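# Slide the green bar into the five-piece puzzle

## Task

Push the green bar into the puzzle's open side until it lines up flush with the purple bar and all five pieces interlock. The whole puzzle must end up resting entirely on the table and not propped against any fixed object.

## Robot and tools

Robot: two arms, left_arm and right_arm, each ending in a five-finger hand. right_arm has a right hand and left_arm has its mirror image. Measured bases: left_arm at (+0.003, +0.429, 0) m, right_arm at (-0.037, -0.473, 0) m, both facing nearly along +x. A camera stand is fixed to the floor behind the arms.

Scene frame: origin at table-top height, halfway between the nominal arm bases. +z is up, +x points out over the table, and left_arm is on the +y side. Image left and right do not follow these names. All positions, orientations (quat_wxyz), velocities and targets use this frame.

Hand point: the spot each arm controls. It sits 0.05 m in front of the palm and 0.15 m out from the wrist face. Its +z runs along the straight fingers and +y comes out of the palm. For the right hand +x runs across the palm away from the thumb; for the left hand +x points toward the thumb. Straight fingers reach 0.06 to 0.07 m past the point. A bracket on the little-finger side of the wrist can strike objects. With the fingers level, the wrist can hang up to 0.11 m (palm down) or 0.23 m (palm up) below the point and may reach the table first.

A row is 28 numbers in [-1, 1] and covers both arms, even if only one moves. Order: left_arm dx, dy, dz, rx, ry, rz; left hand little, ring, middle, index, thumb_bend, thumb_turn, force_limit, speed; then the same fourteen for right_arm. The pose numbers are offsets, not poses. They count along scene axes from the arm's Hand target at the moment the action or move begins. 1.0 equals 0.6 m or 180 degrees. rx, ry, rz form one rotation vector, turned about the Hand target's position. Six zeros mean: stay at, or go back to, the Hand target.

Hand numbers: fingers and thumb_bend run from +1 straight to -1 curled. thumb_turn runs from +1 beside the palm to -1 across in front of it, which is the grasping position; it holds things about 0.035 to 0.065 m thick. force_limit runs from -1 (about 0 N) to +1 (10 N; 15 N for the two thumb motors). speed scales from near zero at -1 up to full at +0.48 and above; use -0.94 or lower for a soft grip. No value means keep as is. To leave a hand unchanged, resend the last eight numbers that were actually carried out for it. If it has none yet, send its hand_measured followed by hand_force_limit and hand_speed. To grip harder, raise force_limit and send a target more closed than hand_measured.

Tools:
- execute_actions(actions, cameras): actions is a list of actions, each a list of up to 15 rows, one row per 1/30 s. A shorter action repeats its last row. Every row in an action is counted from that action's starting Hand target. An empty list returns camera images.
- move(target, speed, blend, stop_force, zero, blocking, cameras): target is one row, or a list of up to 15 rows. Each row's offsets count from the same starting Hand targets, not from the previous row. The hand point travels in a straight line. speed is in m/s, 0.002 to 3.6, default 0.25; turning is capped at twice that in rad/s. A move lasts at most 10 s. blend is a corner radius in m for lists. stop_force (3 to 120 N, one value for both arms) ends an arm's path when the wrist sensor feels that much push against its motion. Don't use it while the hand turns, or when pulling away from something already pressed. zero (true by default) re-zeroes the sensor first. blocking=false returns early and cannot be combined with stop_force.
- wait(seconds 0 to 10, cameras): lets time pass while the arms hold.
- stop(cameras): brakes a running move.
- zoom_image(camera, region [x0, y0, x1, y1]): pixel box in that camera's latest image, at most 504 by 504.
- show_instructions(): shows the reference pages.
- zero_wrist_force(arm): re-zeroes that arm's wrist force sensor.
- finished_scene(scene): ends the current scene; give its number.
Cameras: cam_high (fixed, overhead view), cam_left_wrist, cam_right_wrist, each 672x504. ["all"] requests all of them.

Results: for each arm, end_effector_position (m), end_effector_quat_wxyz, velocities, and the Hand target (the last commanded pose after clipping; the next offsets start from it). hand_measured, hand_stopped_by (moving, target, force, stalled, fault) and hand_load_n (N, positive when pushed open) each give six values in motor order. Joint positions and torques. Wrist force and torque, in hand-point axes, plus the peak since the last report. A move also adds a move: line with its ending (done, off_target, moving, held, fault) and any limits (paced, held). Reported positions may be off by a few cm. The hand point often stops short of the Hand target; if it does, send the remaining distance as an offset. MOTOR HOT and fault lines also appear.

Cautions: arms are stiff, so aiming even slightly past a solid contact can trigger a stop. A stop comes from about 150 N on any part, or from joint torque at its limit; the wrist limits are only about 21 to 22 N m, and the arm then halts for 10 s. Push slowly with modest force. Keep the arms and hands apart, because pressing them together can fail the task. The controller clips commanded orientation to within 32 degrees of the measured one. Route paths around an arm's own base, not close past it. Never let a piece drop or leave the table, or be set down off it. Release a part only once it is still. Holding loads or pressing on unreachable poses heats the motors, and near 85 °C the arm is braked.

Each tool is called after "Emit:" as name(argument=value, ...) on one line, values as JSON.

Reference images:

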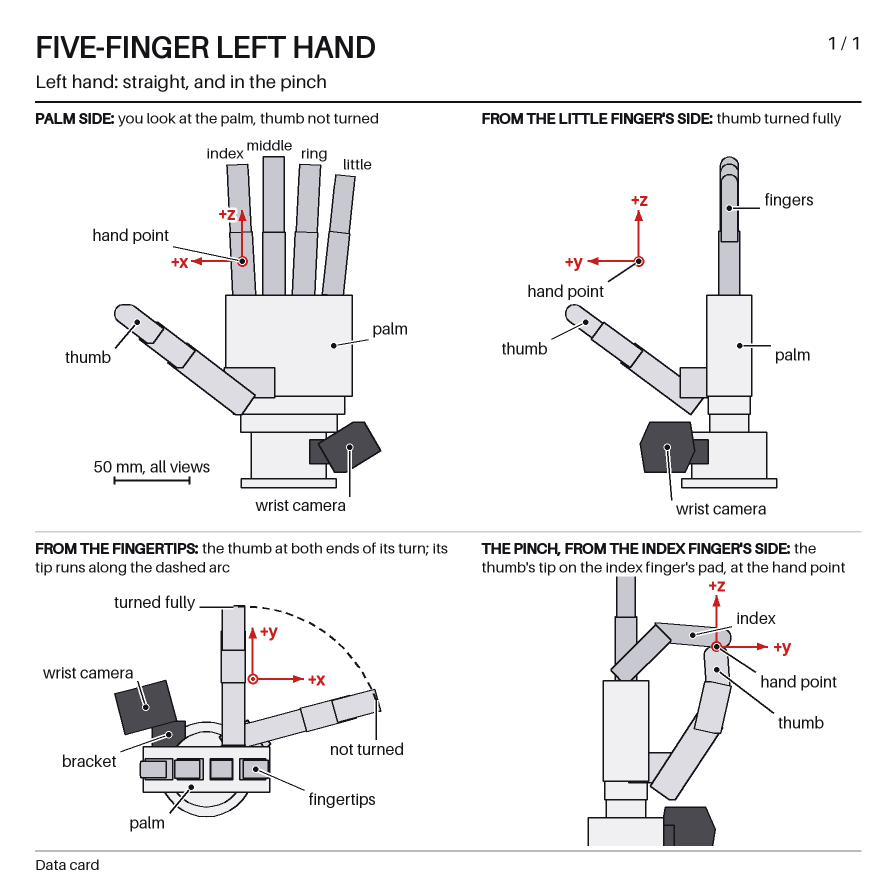

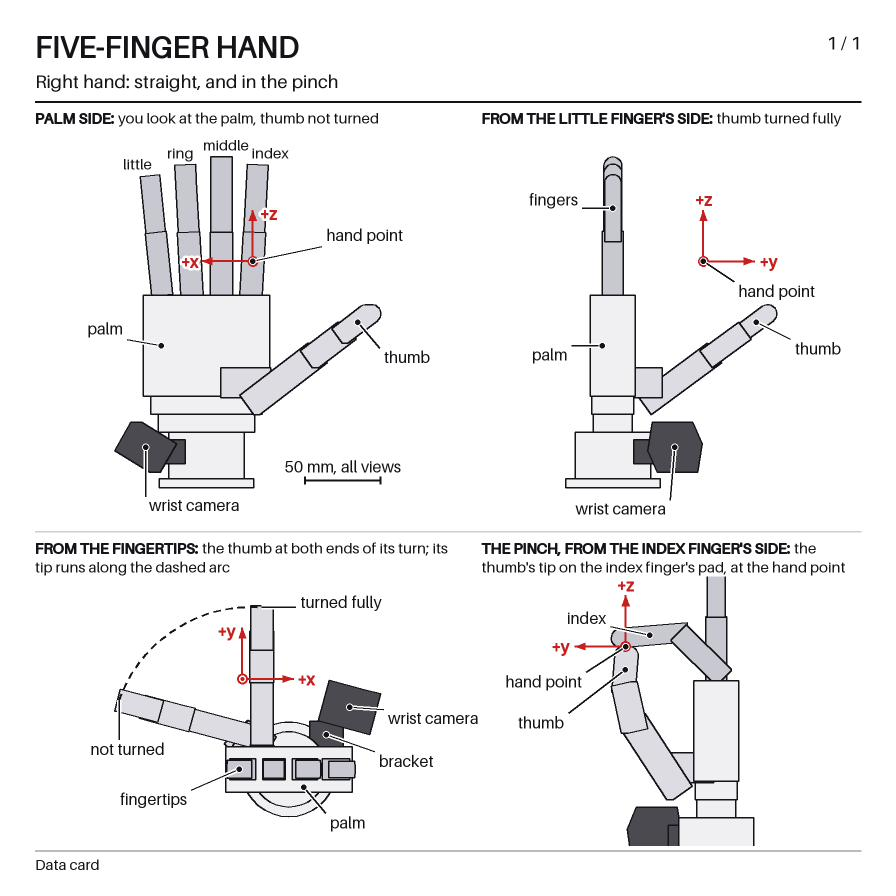

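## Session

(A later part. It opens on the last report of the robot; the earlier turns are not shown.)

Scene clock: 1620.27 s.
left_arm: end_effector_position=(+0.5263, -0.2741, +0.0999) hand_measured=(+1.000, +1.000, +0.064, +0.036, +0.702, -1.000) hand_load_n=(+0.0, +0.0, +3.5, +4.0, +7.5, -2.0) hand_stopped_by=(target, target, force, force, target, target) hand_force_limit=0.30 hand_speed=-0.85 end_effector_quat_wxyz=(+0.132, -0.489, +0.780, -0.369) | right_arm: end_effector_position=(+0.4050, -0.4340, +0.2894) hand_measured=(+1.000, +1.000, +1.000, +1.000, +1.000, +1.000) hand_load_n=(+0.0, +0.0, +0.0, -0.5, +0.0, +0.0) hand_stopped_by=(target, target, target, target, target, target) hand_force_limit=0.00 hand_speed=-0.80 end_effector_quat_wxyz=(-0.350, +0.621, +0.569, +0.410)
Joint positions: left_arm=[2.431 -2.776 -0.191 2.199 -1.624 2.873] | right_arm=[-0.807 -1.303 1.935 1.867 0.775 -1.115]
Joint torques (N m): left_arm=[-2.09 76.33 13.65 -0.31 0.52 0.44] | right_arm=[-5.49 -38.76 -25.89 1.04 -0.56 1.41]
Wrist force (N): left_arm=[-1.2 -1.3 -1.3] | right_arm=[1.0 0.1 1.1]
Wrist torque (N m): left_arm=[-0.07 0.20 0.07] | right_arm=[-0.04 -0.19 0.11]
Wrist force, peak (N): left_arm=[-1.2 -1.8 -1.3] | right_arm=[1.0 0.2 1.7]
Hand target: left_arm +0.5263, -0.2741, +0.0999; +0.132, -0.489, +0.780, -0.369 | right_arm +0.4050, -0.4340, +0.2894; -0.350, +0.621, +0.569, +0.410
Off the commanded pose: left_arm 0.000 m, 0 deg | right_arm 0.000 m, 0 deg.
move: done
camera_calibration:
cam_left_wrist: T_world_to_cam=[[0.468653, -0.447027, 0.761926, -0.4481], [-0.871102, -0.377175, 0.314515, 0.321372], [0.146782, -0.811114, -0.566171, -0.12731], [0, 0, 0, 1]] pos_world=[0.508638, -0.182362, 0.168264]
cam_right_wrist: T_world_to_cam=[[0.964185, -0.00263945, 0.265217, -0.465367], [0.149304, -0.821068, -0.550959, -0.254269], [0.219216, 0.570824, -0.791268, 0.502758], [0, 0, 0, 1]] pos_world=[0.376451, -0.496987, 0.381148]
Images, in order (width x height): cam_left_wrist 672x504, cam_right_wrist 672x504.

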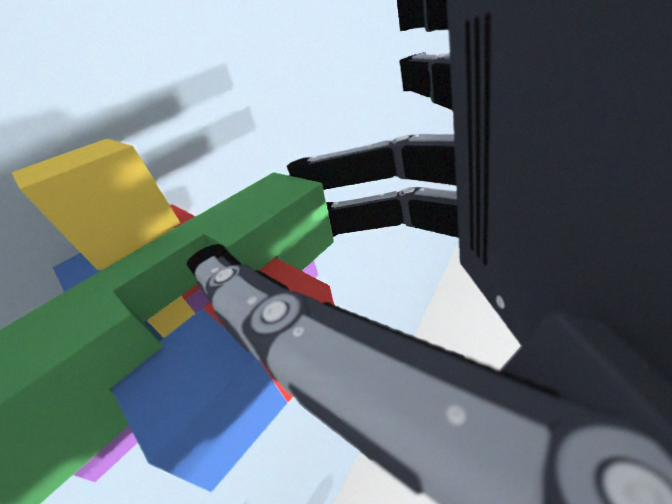

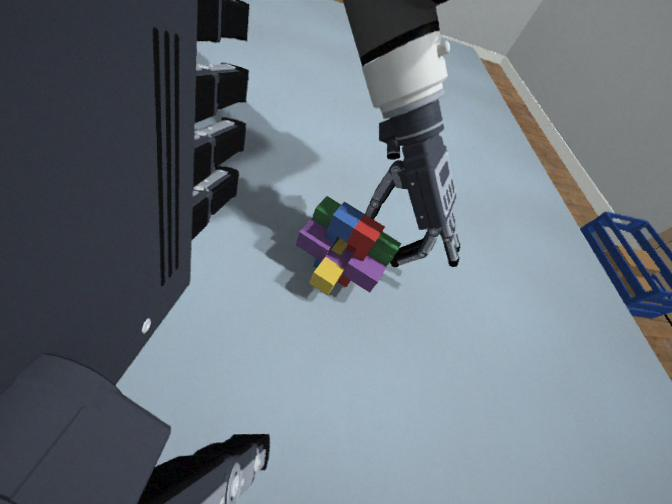

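Emit:
move(target=[[0, 0, 0.00167, -0.01213, 0.00676, 0, 1, 1, -0.25, -0.25, 0.7, -1, 0.3, -0.85, 0, 0, 0, 0, 0, 0, 1, 1, 1, 1, 1, 1, 0, -0.8], [-0.00061, -0.00109, 0.00167, -0.01213, 0.00676, 0, 1, 1, -0.25, -0.25, 0.7, -1, 0.3, -0.85, 0, 0, 0, 0, 0, 0, 1, 1, 1, 1, 1, 1, 0, -0.8]], speed=0.015, cameras=["cam_right_wrist", "cam_left_wrist"])

Emit:
zoom_image(camera="cam_right_wrist", region=[290, 180, 410, 300])

Emit:
zoom_image(camera="cam_left_wrist", region=[0, 120, 200, 320])

Scene clock: 1682.53 s.
left_arm: end_effector_position=(+0.5259, -0.2747, +0.1010) hand_measured=(+1.000, +1.000, +0.064, +0.036, +0.702, -1.000) hand_load_n=(+0.0, +0.0, +3.5, +3.5, +7.5, -1.0) hand_stopped_by=(target, target, force, force, target, target) hand_force_limit=0.30 hand_speed=-0.85 end_effector_quat_wxyz=(+0.114, -0.495, +0.774, -0.378) | right_arm: end_effector_position=(+0.4050, -0.4340, +0.2894) hand_measured=(+1.000, +1.000, +1.000, +1.000, +1.000, +1.000) hand_load_n=(-0.5, +0.0, +0.5, +0.0, +0.0, +0.0) hand_stopped_by=(target, target, target, target, target, target) hand_force_limit=0.00 hand_speed=-0.80 end_effector_quat_wxyz=(-0.350, +0.621, +0.569, +0.410)
Joint positions: left_arm=[2.443 -2.733 -0.281 2.255 -1.586 2.851] | right_arm=[-0.807 -1.303 1.935 1.867 0.775 -1.115]
Joint torques (N m): left_arm=[-1.03 58.65 26.35 -1.83 0.16 -0.67] | right_arm=[-5.28 -38.12 -25.48 0.68 -0.58 1.62]
Wrist force (N): left_arm=[-1.3 0.6 0.3] | right_arm=[0.7 0.1 1.4]
Wrist torque (N m): left_arm=[-0.09 0.17 0.09] | right_arm=[-0.05 -0.17 0.10]
Wrist force, peak (N): left_arm=[-1.3 -1.5 -1.7] | right_arm=[1.4 0.1 1.3]
Hand target: left_arm +0.5259, -0.2747, +0.1009; +0.114, -0.495, +0.774, -0.378 | right_arm +0.4050, -0.4340, +0.2894; -0.350, +0.621, +0.569, +0.410
Off the commanded pose: left_arm 0.000 m, 0 deg | right_arm 0.000 m, 0 deg.
move: done
camera_calibration:
cam_left_wrist: T_world_to_cam=[[0.484798, -0.417979, 0.768287, -0.450255], [-0.864171, -0.364327, 0.347093, 0.317013], [0.13483, -0.832202, -0.53783, -0.129564], [0, 0, 0, 1]] pos_world=[0.509705, -0.180524, 0.166209]
cam_right_wrist: T_world_to_cam=[[0.964185, -0.00263945, 0.265217, -0.465367], [0.149304, -0.821068, -0.550959, -0.254269], [0.219216, 0.570824, -0.791268, 0.502758], [0, 0, 0, 1]] pos_world=[0.376451, -0.496987, 0.381148]
Images, in order (width x height): cam_left_wrist 672x504, cam_right_wrist 672x504.

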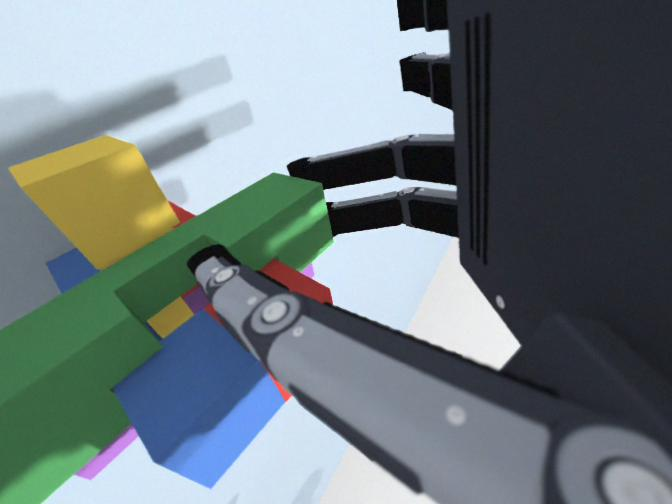

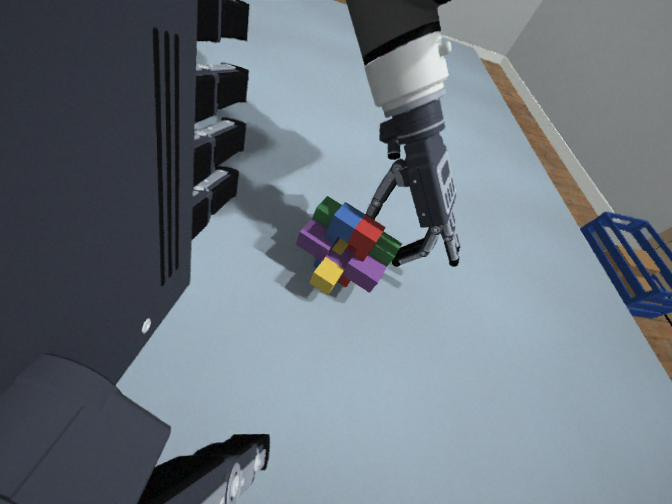

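Scaled by 4.200 from the camera's 672x504 image, which has a finer 960x720 frame.

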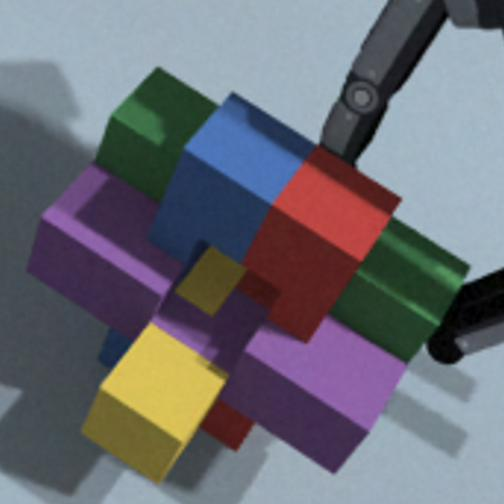

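Scaled by 2.520 from the camera's 672x504 image, which has a finer 960x720 frame.

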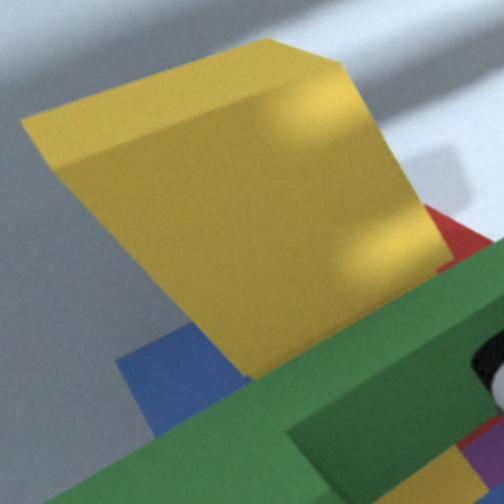

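Emit:
move(target=[0, 0, -0.01167, 0, 0, 0, 1, 1, -0.25, -0.25, 0.7, -1, 0.3, -0.85, 0, 0, 0, 0, 0, 0, 1, 1, 1, 1, 1, 1, 0, -0.8], speed=0.015, stop_force=5, cameras=["cam_right_wrist", "cam_left_wrist"])

Emit:
zoom_image(camera="cam_right_wrist", region=[290, 180, 410, 300])

Emit:
zoom_image(camera="cam_left_wrist", region=[0, 120, 200, 320])

Scene clock: 1690.50 s.
left_arm: end_effector_position=(+0.5259, -0.2747, +0.0951) hand_measured=(+1.000, +1.000, +0.064, +0.036, +0.702, -1.000) hand_load_n=(+0.0, +0.0, +3.0, +2.5, +7.0, -0.5) hand_stopped_by=(target, target, force, force, target, target) hand_force_limit=0.30 hand_speed=-0.85 end_effector_quat_wxyz=(+0.114, -0.495, +0.774, -0.378) | right_arm: end_effector_position=(+0.4050, -0.4340, +0.2894) hand_measured=(+1.000, +1.000, +1.000, +1.000, +1.000, +1.000) hand_load_n=(+0.0, +0.0, +0.0, +0.0, +0.0, +0.0) hand_stopped_by=(target, target, target, target, target, target) hand_force_limit=0.00 hand_speed=-0.80 end_effector_quat_wxyz=(-0.350, +0.621, +0.569, +0.410)
Joint positions: left_arm=[2.443 -2.728 -0.306 2.275 -1.586 2.851] | right_arm=[-0.807 -1.303 1.935 1.867 0.775 -1.115]
Joint torques (N m): left_arm=[2.15 58.34 31.67 0.37 0.03 1.72] | right_arm=[-8.48 -40.71 -24.55 1.18 -0.67 1.45]
Wrist force (N): left_arm=[-1.2 -0.3 0.1] | right_arm=[0.9 -0.1 1.5]
Wrist torque (N m): left_arm=[0.01 0.16 0.10] | right_arm=[-0.08 -0.19 0.11]
Wrist force, peak (N): left_arm=[-0.4 -4.5 -2.6] | right_arm=[1.2 -0.3 1.5]
Hand target: left_arm +0.5259, -0.2747, +0.0951; +0.114, -0.495, +0.774, -0.378 (not the last commanded pose) | right_arm +0.4050, -0.4340, +0.2894; -0.350, +0.621, +0.569, +0.410
Off the commanded pose: left_arm 0.001 m, 0 deg | right_arm 0.000 m, 0 deg.
move: contact (left_arm)
camera_calibration:
cam_left_wrist: T_world_to_cam=[[0.484785, -0.418133, 0.768211, -0.445781], [-0.864193, -0.364297, 0.34707, 0.319168], [0.134735, -0.832137, -0.537953, -0.13267], [0, 0, 0, 1]] pos_world=[0.509806, -0.180524, 0.16031]
cam_right_wrist: T_world_to_cam=[[0.964185, -0.00263945, 0.265217, -0.465367], [0.149304, -0.821068, -0.550959, -0.254269], [0.219216, 0.570824, -0.791268, 0.502758], [0, 0, 0, 1]] pos_world=[0.376451, -0.496987, 0.381148]
Images, in order (width x height): cam_left_wrist 672x504, cam_right_wrist 672x504.

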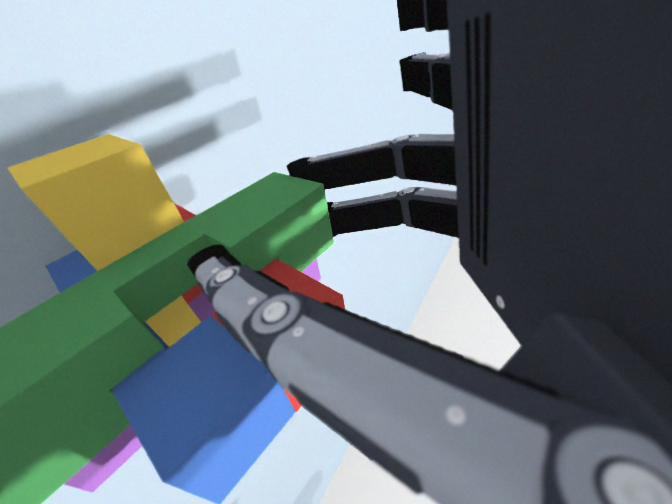

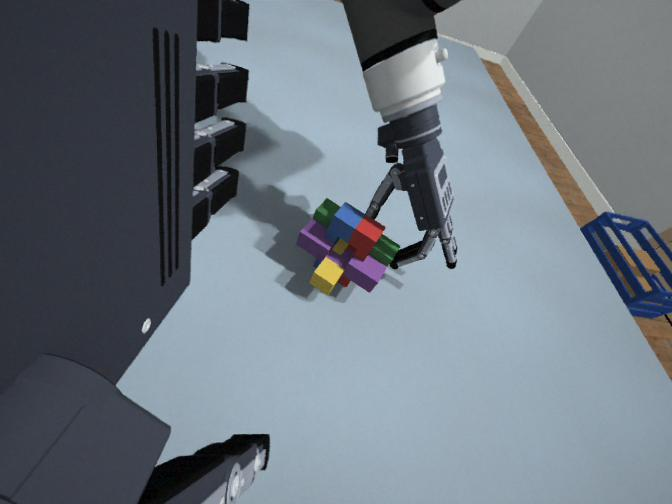

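Scaled by 4.200 from the camera's 672x504 image, which has a finer 960x720 frame.

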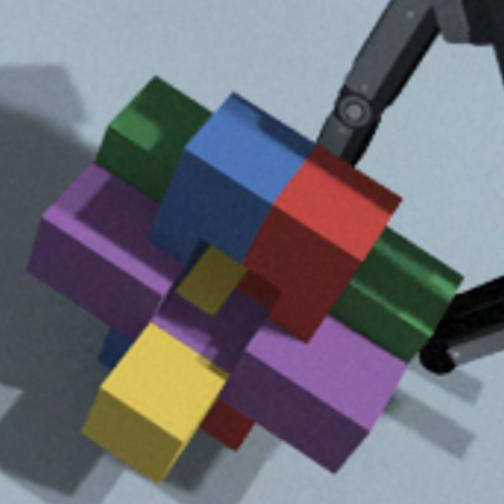

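Scaled by 2.520 from the camera's 672x504 image, which has a finer 960x720 frame.

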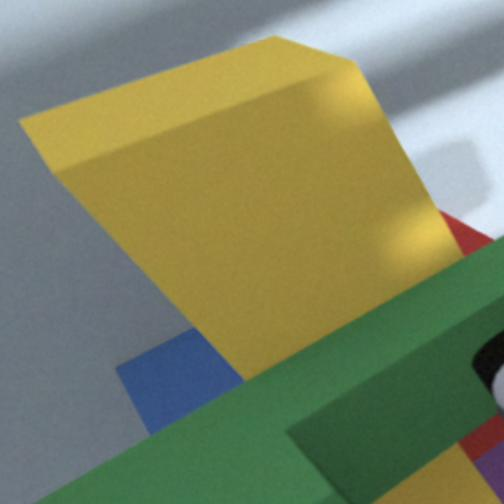

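Emit:
move(target=[[0, 0, 0.0065, 0, 0, 0, 1, 1, -0.25, -0.25, 0.7, -1, 0.3, -0.85, 0, 0, 0, 0, 0, 0, 1, 1, 1, 1, 1, 1, 0, -0.8], [-0.00122, -0.00218, 0.0065, 0, 0, 0, 1, 1, -0.25, -0.25, 0.7, -1, 0.3, -0.85, 0, 0, 0, 0, 0, 0, 1, 1, 1, 1, 1, 1, 0, -0.8]], speed=0.015, cameras=["cam_right_wrist", "cam_left_wrist"])

Emit:
zoom_image(camera="cam_right_wrist", region=[290, 180, 410, 300])

Emit:
zoom_image(camera="cam_left_wrist", region=[60, 180, 200, 320])

Scene clock: 1714.27 s.
left_arm: end_effector_position=(+0.5251, -0.2761, +0.0990) hand_measured=(+1.000, +1.000, +0.064, +0.036, +0.702, -1.000) hand_load_n=(+0.0, +0.0, +4.0, +2.5, +6.5, -1.0) hand_stopped_by=(target, target, force, force, target, target) hand_force_limit=0.30 hand_speed=-0.85 end_effector_quat_wxyz=(+0.114, -0.495, +0.774, -0.378) | right_arm: end_effector_position=(+0.4050, -0.4340, +0.2894) hand_measured=(+1.000, +1.000, +1.000, +1.000, +1.000, +1.000) hand_load_n=(+0.0, +0.0, +0.0, +0.0, +0.0, +0.0) hand_stopped_by=(target, target, target, target, target, target) hand_force_limit=0.00 hand_speed=-0.80 end_effector_quat_wxyz=(-0.350, +0.621, +0.569, +0.410)
Joint positions: left_arm=[2.441 -2.737 -0.278 2.256 -1.587 2.849] | right_arm=[-0.807 -1.303 1.935 1.867 0.775 -1.115]
Joint torques (N m): left_arm=[5.07 71.42 14.12 -1.38 0.77 -0.22] | right_arm=[-6.15 -40.05 -24.73 1.07 -0.39 1.15]
Wrist force (N): left_arm=[-1.9 -2.3 0.0] | right_arm=[1.1 -0.2 1.1]
Wrist torque (N m): left_arm=[-0.05 0.15 0.13] | right_arm=[-0.08 -0.21 0.11]
Wrist force, peak (N): left_arm=[-1.9 -2.5 -0.4] | right_arm=[1.2 -0.5 1.4]
Hand target: left_arm +0.5252, -0.2760, +0.0990; +0.114, -0.495, +0.774, -0.378 | right_arm +0.4050, -0.4340, +0.2894; -0.350, +0.621, +0.569, +0.410
Off the commanded pose: left_arm 0.000 m, 0 deg | right_arm 0.000 m, 0 deg.
move: done
camera_calibration:
cam_left_wrist: T_world_to_cam=[[0.484779, -0.418098, 0.768234, -0.448969], [-0.864198, -0.364266, 0.34709, 0.316618], [0.134724, -0.832168, -0.537908, -0.131637], [0, 0, 0, 1]] pos_world=[0.509006, -0.181924, 0.16421]
cam_right_wrist: T_world_to_cam=[[0.964185, -0.00263945, 0.265217, -0.465367], [0.149304, -0.821068, -0.550959, -0.254269], [0.219216, 0.570824, -0.791268, 0.502758], [0, 0, 0, 1]] pos_world=[0.376451, -0.496987, 0.381148]
Images, in order (width x height): cam_left_wrist 672x504, cam_right_wrist 672x504.

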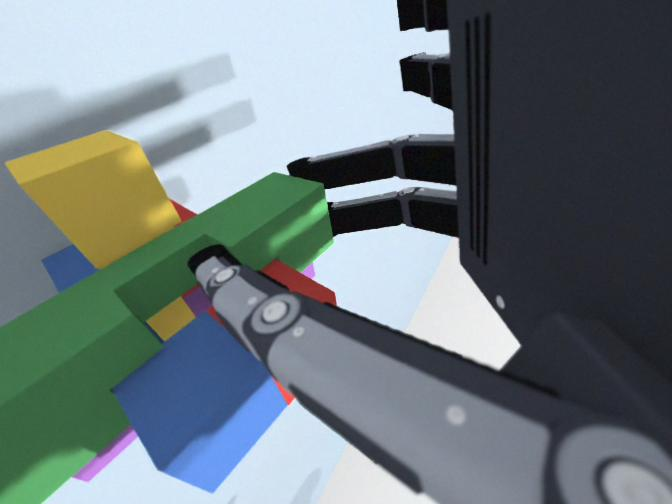

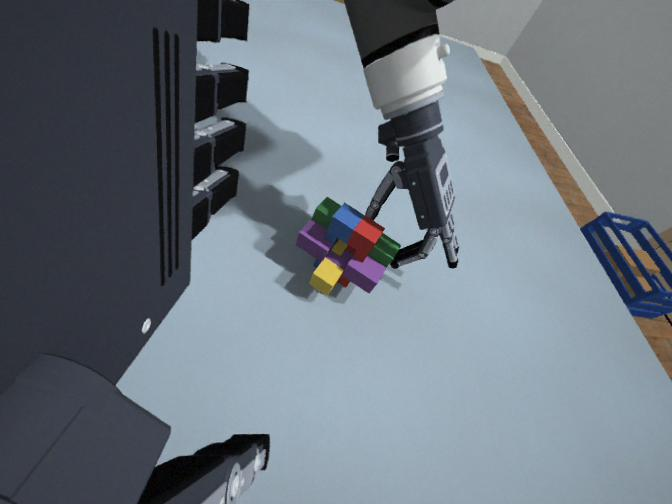

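Scaled by 4.200 from the camera's 672x504 image, which has a finer 960x720 frame.

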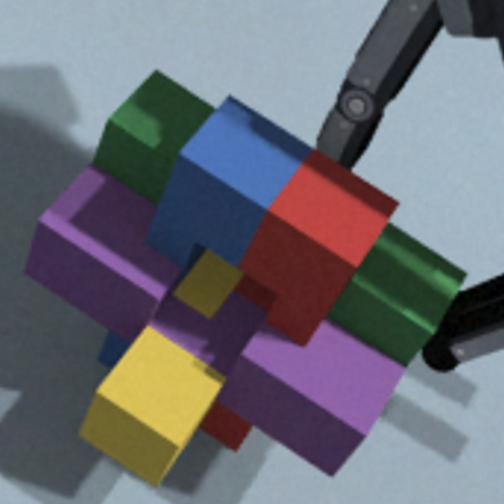

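Scaled by 3.600 from the camera's 672x504 image, which has a finer 960x720 frame.

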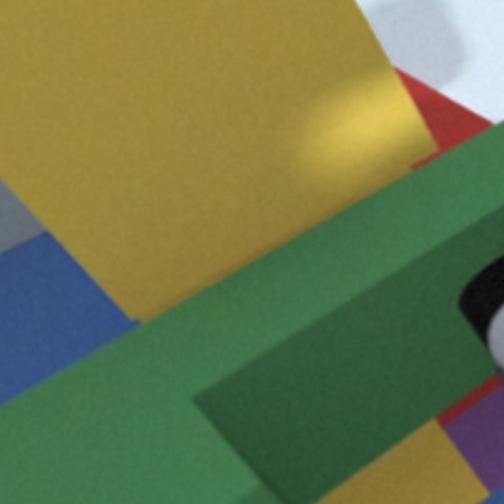

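Emit:
move(target=[0, 0, -0.01, 0, 0, 0, 1, 1, -0.25, -0.25, 0.7, -1, 0.3, -0.85, 0, 0, 0, 0, 0, 0, 1, 1, 1, 1, 1, 1, 0, -0.8], speed=0.015, stop_force=5, cameras=["cam_right_wrist", "cam_left_wrist"])

Emit:
zoom_image(camera="cam_right_wrist", region=[290, 180, 410, 300])

Emit:
zoom_image(camera="cam_left_wrist", region=[60, 180, 200, 320])

Scene clock: 1721.63 s.
left_arm: end_effector_position=(+0.5252, -0.2760, +0.0931) hand_measured=(+1.000, +1.000, +0.064, +0.036, +0.702, -1.000) hand_load_n=(+0.0, +0.0, +4.0, +2.0, +5.5, +0.0) hand_stopped_by=(target, target, force, force, target, target) hand_force_limit=0.30 hand_speed=-0.85 end_effector_quat_wxyz=(+0.114, -0.495, +0.774, -0.378) | right_arm: end_effector_position=(+0.4050, -0.4340, +0.2894) hand_measured=(+1.000, +1.000, +1.000, +1.000, +1.000, +1.000) hand_load_n=(+0.0, +0.0, +0.0, +0.0, +0.0, +0.0) hand_stopped_by=(target, target, target, target, target, target) hand_force_limit=0.00 hand_speed=-0.80 end_effector_quat_wxyz=(-0.350, +0.621, +0.569, +0.410)
Joint positions: left_arm=[2.441 -2.731 -0.305 2.278 -1.587 2.849] | right_arm=[-0.807 -1.303 1.935 1.867 0.775 -1.115]
Joint torques (N m): left_arm=[-0.07 63 31.74 -2.62 0.27 0.9] | right_arm=[-7.99 -40.67 -23.86 1.33 -0.27 1.4]
Wrist force (N): left_arm=[-0.7 -2.1 -0.6] | right_arm=[1.1 0.0 1.3]
Wrist torque (N m): left_arm=[-0.07 0.12 0.12] | right_arm=[-0.06 -0.22 0.12]
Wrist force, peak (N): left_arm=[-2.3 -5.1 -2.2] | right_arm=[1.5 -0.2 1.3]
Hand target: left_arm +0.5252, -0.2760, +0.0930; +0.114, -0.495, +0.774, -0.378 | right_arm +0.4050, -0.4340, +0.2894; -0.350, +0.621, +0.569, +0.410
Off the commanded pose: left_arm 0.000 m, 0 deg | right_arm 0.000 m, 0 deg.
move: done
camera_calibration:
cam_left_wrist: T_world_to_cam=[[0.484779, -0.418098, 0.768234, -0.444394], [-0.864198, -0.364266, 0.34709, 0.318702], [0.134724, -0.832168, -0.537908, -0.134727], [0, 0, 0, 1]] pos_world=[0.509006, -0.181824, 0.15831]
cam_right_wrist: T_world_to_cam=[[0.964185, -0.00263945, 0.265217, -0.465367], [0.149304, -0.821068, -0.550959, -0.254269], [0.219216, 0.570824, -0.791268, 0.502758], [0, 0, 0, 1]] pos_world=[0.376451, -0.496987, 0.381148]
Images, in order (width x height): cam_left_wrist 672x504, cam_right_wrist 672x504.

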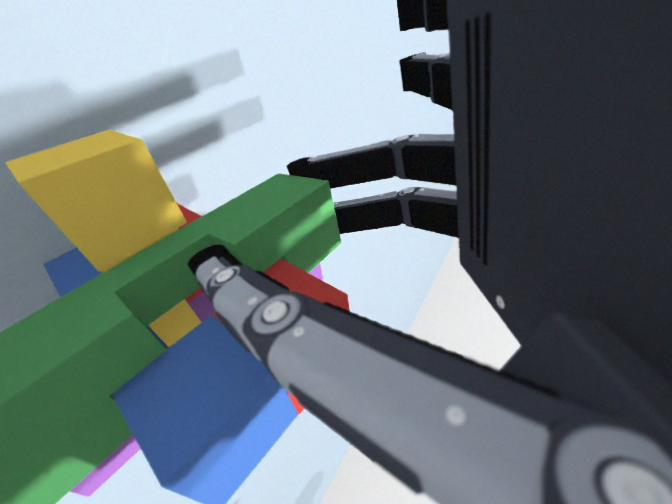

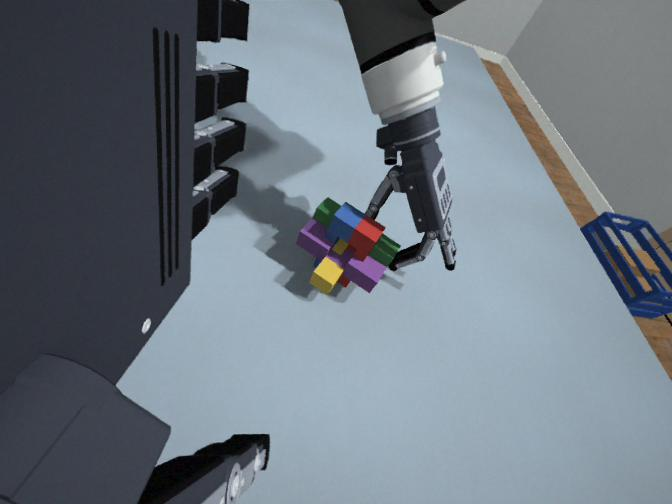

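Scaled by 4.200 from the camera's 672x504 image, which has a finer 960x720 frame.

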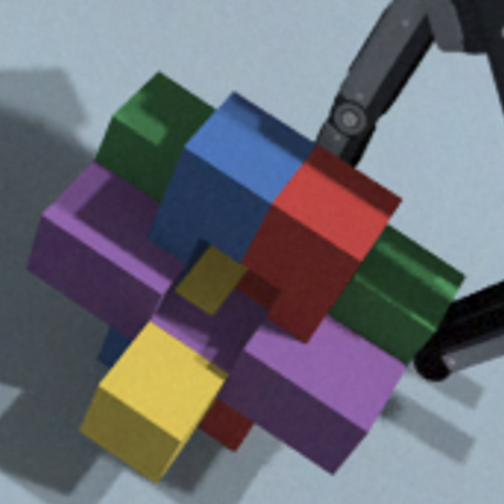

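Scaled by 3.600 from the camera's 672x504 image, which has a finer 960x720 frame.

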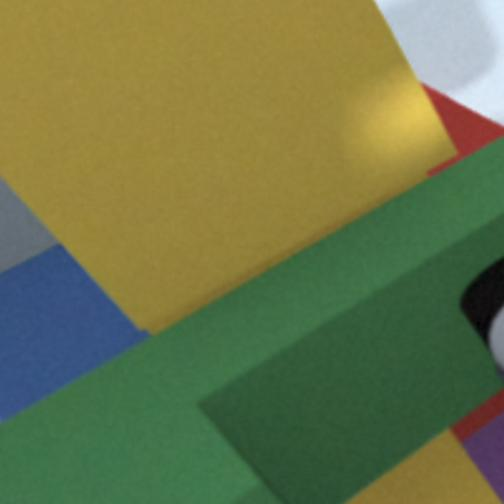

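Emit:
zoom_image(camera="cam_right_wrist", region=[300, 190, 350, 240])

Emit:
zoom_image(camera="cam_right_wrist", region=[360, 200, 410, 290])

Emit:
zoom_image(camera="cam_left_wrist", region=[90, 160, 370, 420])

Scaled by 10.080 from the camera's 672x504 image, which has a finer 960x720 frame.

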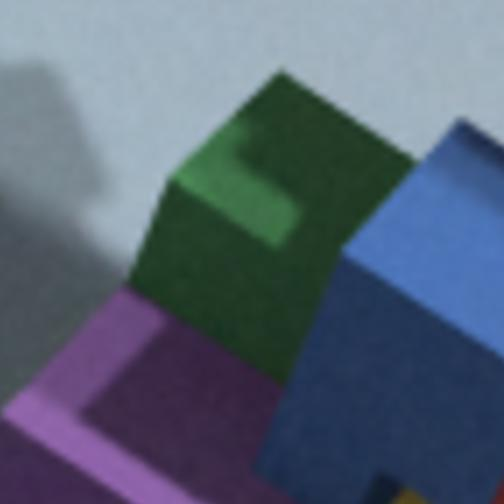

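Scaled by 5.600 from the camera's 672x504 image, which has a finer 960x720 frame.

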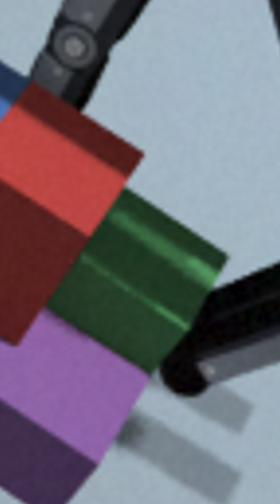

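Scaled by 1.800 from the camera's 672x504 image, which has a finer 960x720 frame.

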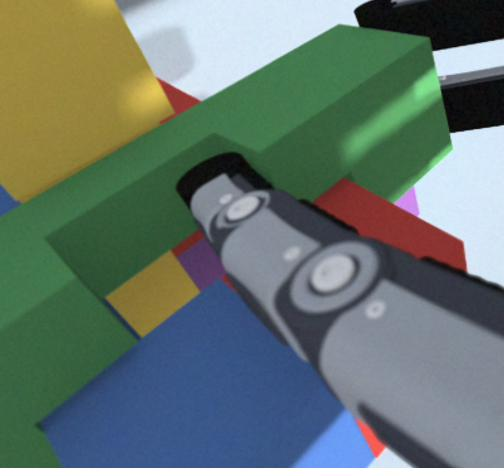

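Emit:
move(target=[[0, 0, 0.005, 0, 0, 0, 1, 1, -0.25, -0.25, 0.7, -1, 0.3, -0.85, 0, 0, 0, 0, 0, 0, 1, 1, 1, 1, 1, 1, 0, -0.8], [-0.0016, 0.0009, 0.00667, -0.00785, -0.01407, 0, 1, 1, -0.25, -0.25, 0.7, -1, 0.3, -0.85, 0, 0, 0, 0, 0, 0, 1, 1, 1, 1, 1, 1, 0, -0.8]], speed=0.015, cameras=["cam_right_wrist", "cam_left_wrist"])

Emit:
zoom_image(camera="cam_right_wrist", region=[290, 180, 410, 300])

Emit:
zoom_image(camera="cam_left_wrist", region=[60, 180, 200, 320])

Scene clock: 1771.27 s.
left_arm: end_effector_position=(+0.5242, -0.2755, +0.0972) hand_measured=(+1.000, +1.000, +0.064, +0.036, +0.702, -1.000) hand_load_n=(+0.0, +0.0, +4.5, +2.0, +5.5, +0.0) hand_stopped_by=(target, target, force, force, target, target) hand_force_limit=0.30 hand_speed=-0.85 end_effector_quat_wxyz=(+0.125, -0.488, +0.766, -0.399) | right_arm: end_effector_position=(+0.4050, -0.4340, +0.2894) hand_measured=(+1.000, +1.000, +1.000, +1.000, +1.000, +1.000) hand_load_n=(+0.0, +0.0, +0.0, +0.0, +0.5, +0.0) hand_stopped_by=(target, target, target, target, target, target) hand_force_limit=0.00 hand_speed=-0.80 end_effector_quat_wxyz=(-0.350, +0.621, +0.569, +0.410)
Joint positions: left_arm=[2.437 -2.642 -0.479 2.413 -1.598 2.855] | right_arm=[-0.807 -1.303 1.935 1.867 0.775 -1.115]
Joint torques (N m): left_arm=[-3.82 58.14 32.16 -1.79 -0.14 0.96] | right_arm=[-7.64 -39.46 -23.84 1.24 -0.15 1.3]
Wrist force (N): left_arm=[-1.5 0.9 0.2] | right_arm=[1.1 -0.2 1.2]
Wrist torque (N m): left_arm=[-0.11 0.16 0.07] | right_arm=[-0.09 -0.21 0.11]
Wrist force, peak (N): left_arm=[-0.8 -2.8 -0.7] | right_arm=[1.2 0.0 1.6]
Hand target: left_arm +0.5242, -0.2755, +0.0970; +0.125, -0.488, +0.766, -0.399 | right_arm +0.4050, -0.4340, +0.2894; -0.350, +0.621, +0.569, +0.410
Off the commanded pose: left_arm 0.000 m, 0 deg | right_arm 0.000 m, 0 deg.
move: done
camera_calibration:
cam_left_wrist: T_world_to_cam=[[0.45, -0.398772, 0.79905, -0.426229], [-0.878936, -0.3561, 0.317276, 0.329623], [0.158021, -0.845088, -0.51074, -0.150372], [0, 0, 0, 1]] pos_world=[0.505283, -0.179667, 0.159196]
cam_right_wrist: T_world_to_cam=[[0.964185, -0.00263945, 0.265217, -0.465367], [0.149304, -0.821068, -0.550959, -0.254269], [0.219216, 0.570824, -0.791268, 0.502758], [0, 0, 0, 1]] pos_world=[0.376451, -0.496987, 0.381148]
Images, in order (width x height): cam_left_wrist 672x504, cam_right_wrist 672x504.

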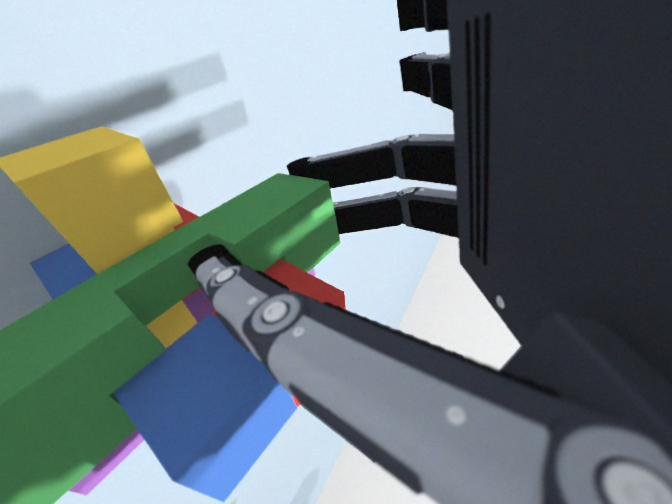

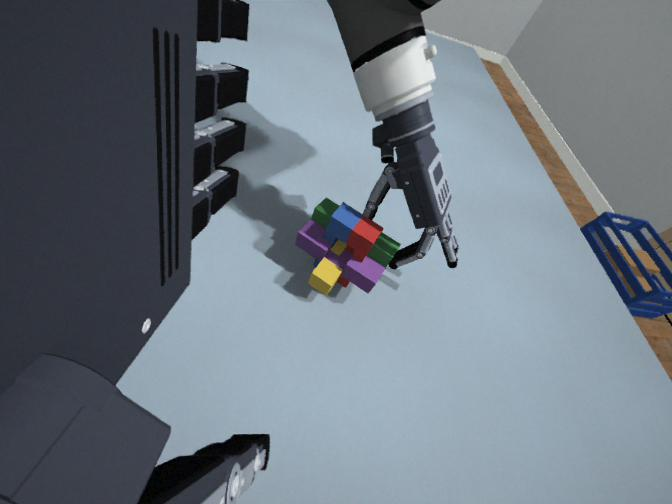

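Scaled by 4.200 from the camera's 672x504 image, which has a finer 960x720 frame.

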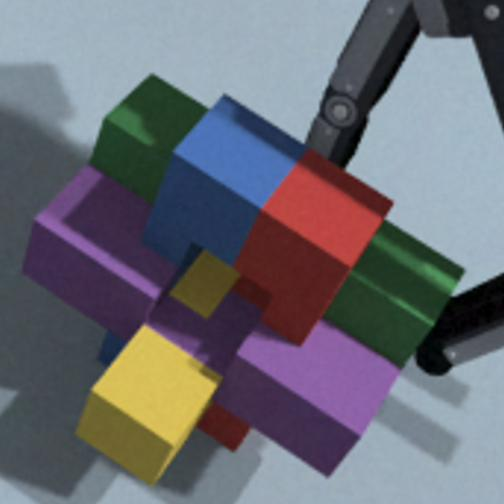

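Scaled by 3.600 from the camera's 672x504 image, which has a finer 960x720 frame.

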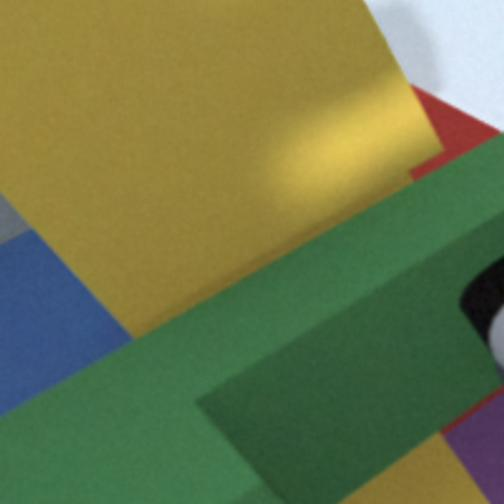

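Emit:
move(target=[0.00254, -0.00142, 0, 0, 0, 0, 1, 1, -0.25, -0.25, 0.7, -1, 0.3, -0.85, 0, 0, 0, 0, 0, 0, 1, 1, 1, 1, 1, 1, 0, -0.8], speed=0.015, cameras=["cam_right_wrist", "cam_left_wrist"])

Emit:
zoom_image(camera="cam_right_wrist", region=[290, 180, 410, 300])

Emit:
zoom_image(camera="cam_left_wrist", region=[60, 180, 200, 320])

Scene clock: 1788.20 s.
left_arm: end_effector_position=(+0.5258, -0.2764, +0.0970) hand_measured=(+1.000, +1.000, +0.064, +0.036, +0.702, -1.000) hand_load_n=(+0.0, +0.0, +4.0, +0.5, +5.5, -0.5) hand_stopped_by=(target, target, force, force, target, target) hand_force_limit=0.30 hand_speed=-0.85 end_effector_quat_wxyz=(+0.125, -0.488, +0.766, -0.399) | right_arm: end_effector_position=(+0.4050, -0.4340, +0.2894) hand_measured=(+1.000, +1.000, +1.000, +1.000, +1.000, +1.000) hand_load_n=(+0.0, +0.0, +0.0, +0.0, +0.0, +0.0) hand_stopped_by=(target, target, target, target, target, target) hand_force_limit=0.00 hand_speed=-0.80 end_effector_quat_wxyz=(-0.350, +0.621, +0.569, +0.410)
Joint positions: left_arm=[2.438 -2.651 -0.462 2.404 -1.597 2.856] | right_arm=[-0.807 -1.303 1.935 1.867 0.775 -1.115]
Joint torques (N m): left_arm=[5.97 70.29 16.92 -0.06 0.53 1.75] | right_arm=[-8.58 -39.09 -24.8 1.05 -0.36 1.24]
Wrist force (N): left_arm=[-1.5 1.2 -0.6] | right_arm=[1.0 -0.1 1.1]
Wrist torque (N m): left_arm=[-0.11 0.17 0.09] | right_arm=[-0.07 -0.20 0.11]
Wrist force, peak (N): left_arm=[-1.6 1.3 -0.8] | right_arm=[1.2 0.0 1.8]
Hand target: left_arm +0.5257, -0.2764, +0.0970; +0.125, -0.488, +0.766, -0.399 | right_arm +0.4050, -0.4340, +0.2894; -0.350, +0.621, +0.569, +0.410
Off the commanded pose: left_arm 0.000 m, 0 deg | right_arm 0.000 m, 0 deg.
move: done
camera_calibration:
cam_left_wrist: T_world_to_cam=[[0.450188, -0.398736, 0.798962, -0.427257], [-0.878858, -0.356109, 0.317484, 0.330578], [0.157925, -0.845101, -0.510748, -0.151373], [0, 0, 0, 1]] pos_world=[0.506783, -0.180567, 0.159096]
cam_right_wrist: T_world_to_cam=[[0.964185, -0.00263945, 0.265217, -0.465367], [0.149304, -0.821068, -0.550959, -0.254269], [0.219216, 0.570824, -0.791268, 0.502758], [0, 0, 0, 1]] pos_world=[0.376451, -0.496987, 0.381148]
Images, in order (width x height): cam_left_wrist 672x504, cam_right_wrist 672x504.

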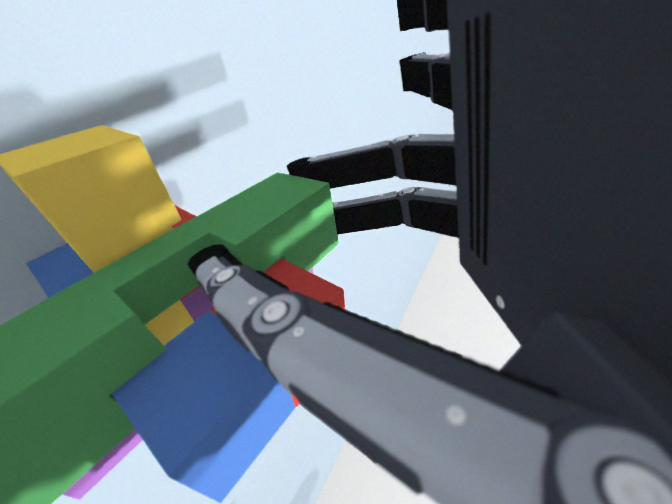

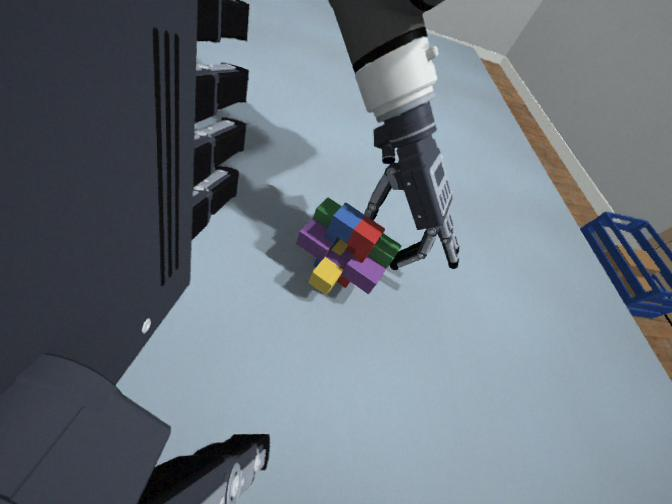

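Scaled by 4.200 from the camera's 672x504 image, which has a finer 960x720 frame.

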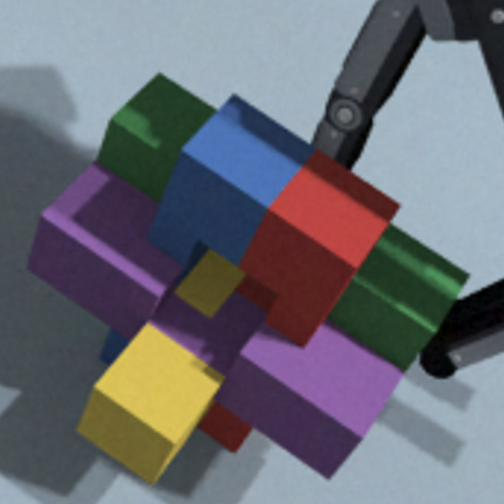

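Scaled by 3.600 from the camera's 672x504 image, which has a finer 960x720 frame.

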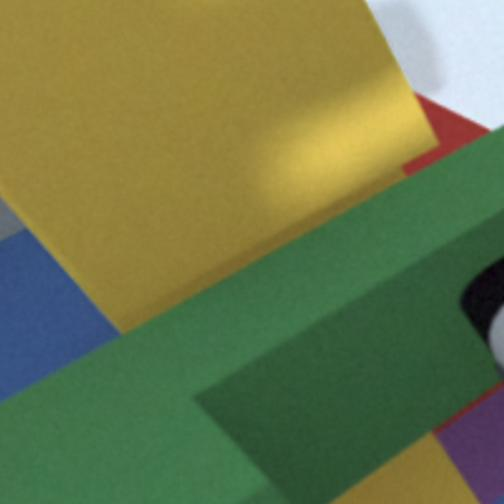

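Emit:
move(target=[0.00077, 0.00077, 0.0017, 0, 0, 0.0072, 1, 1, -0.25, -0.25, 0.7, -1, 0.3, -0.85, 0, 0, 0, 0, 0, 0, 1, 1, 1, 1, 1, 1, 0, -0.8], speed=0.015, cameras=["cam_right_wrist", "cam_left_wrist"])

Emit:
zoom_image(camera="cam_right_wrist", region=[290, 180, 410, 300])

Emit:
zoom_image(camera="cam_left_wrist", region=[60, 180, 200, 320])

Scene clock: 1797.30 s.
left_arm: end_effector_position=(+0.5262, -0.2759, +0.0981) hand_measured=(+1.000, +1.000, +0.064, +0.036, +0.702, -1.000) hand_load_n=(+0.0, -0.5, +4.0, +0.0, +5.0, +0.0) hand_stopped_by=(target, target, force, force, target, target) hand_force_limit=0.30 hand_speed=-0.85 end_effector_quat_wxyz=(+0.129, -0.497, +0.761, -0.397) | right_arm: end_effector_position=(+0.4050, -0.4340, +0.2894) hand_measured=(+1.000, +1.000, +1.000, +1.000, +1.000, +1.000) hand_load_n=(+0.0, +0.0, -0.5, +0.0, +0.0, +0.0) hand_stopped_by=(target, target, target, target, target, target) hand_force_limit=0.00 hand_speed=-0.80 end_effector_quat_wxyz=(-0.350, +0.621, +0.569, +0.410)
Joint positions: left_arm=[2.433 -2.65 -0.462 2.402 -1.618 2.838] | right_arm=[-0.807 -1.303 1.935 1.867 0.775 -1.115]
Joint torques (N m): left_arm=[-1.29 76.86 33.71 -1.45 0.54 0.18] | right_arm=[-7.52 -39.25 -25.07 1.15 -0.04 1.43]
Wrist force (N): left_arm=[-1.3 2.0 0.5] | right_arm=[0.9 -0.2 1.3]
Wrist torque (N m): left_arm=[-0.04 0.16 0.08] | right_arm=[-0.09 -0.18 0.10]
Wrist force, peak (N): left_arm=[-1.4 2.0 0.6] | right_arm=[1.3 -0.1 1.5]
Hand target: left_arm +0.5262, -0.2759, +0.0981; +0.129, -0.497, +0.761, -0.397 | right_arm +0.4050, -0.4340, +0.2894; -0.350, +0.621, +0.569, +0.410
Off the commanded pose: left_arm 0.000 m, 0 deg | right_arm 0.000 m, 0 deg.
move: done
camera_calibration:
cam_left_wrist: T_world_to_cam=[[0.459201, -0.38835, 0.798949, -0.430051], [-0.87047, -0.376163, 0.317465, 0.320882], [0.177248, -0.841241, -0.510781, -0.159606], [0, 0, 0, 1]] pos_world=[0.505088, -0.180573, 0.160196]
cam_right_wrist: T_world_to_cam=[[0.964185, -0.00263945, 0.265217, -0.465367], [0.149304, -0.821068, -0.550959, -0.254269], [0.219216, 0.570824, -0.791268, 0.502758], [0, 0, 0, 1]] pos_world=[0.376451, -0.496987, 0.381148]
Images, in order (width x height): cam_left_wrist 672x504, cam_right_wrist 672x504.

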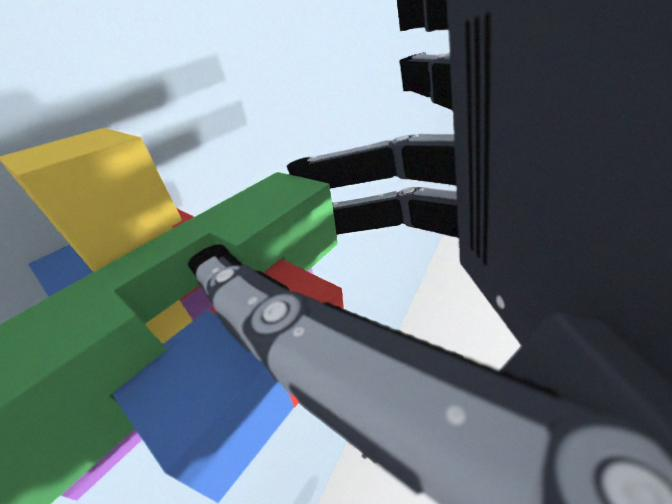

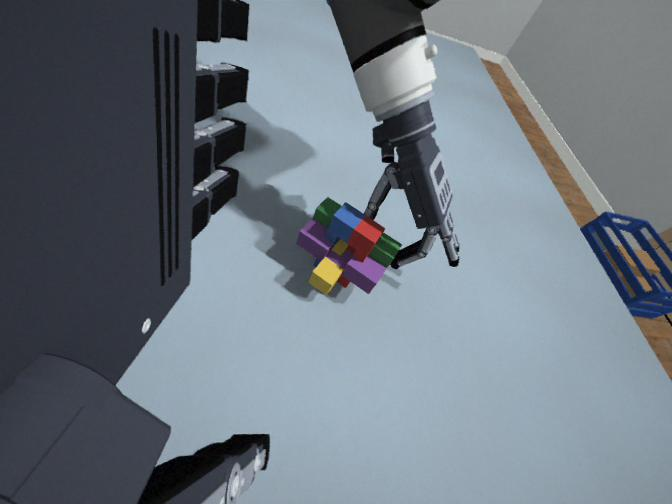

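Scaled by 4.200 from the camera's 672x504 image, which has a finer 960x720 frame.

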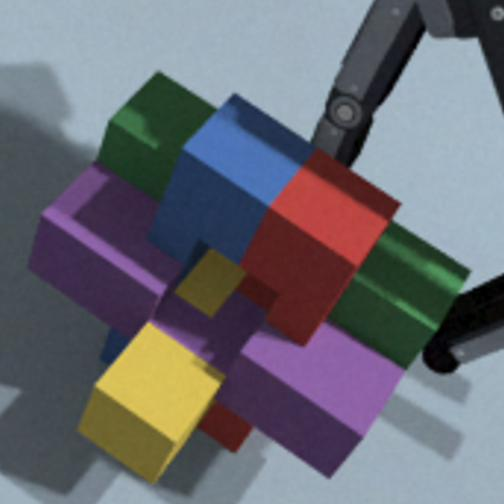

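Scaled by 3.600 from the camera's 672x504 image, which has a finer 960x720 frame.

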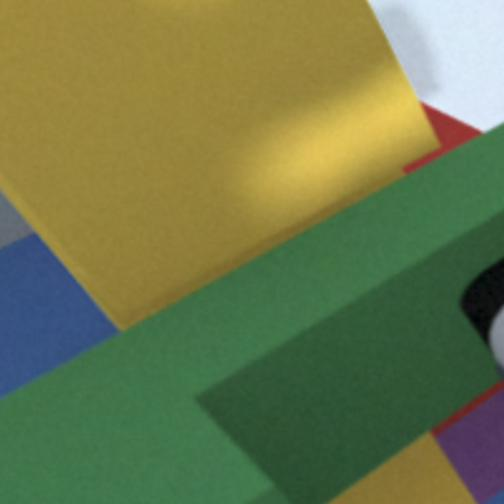

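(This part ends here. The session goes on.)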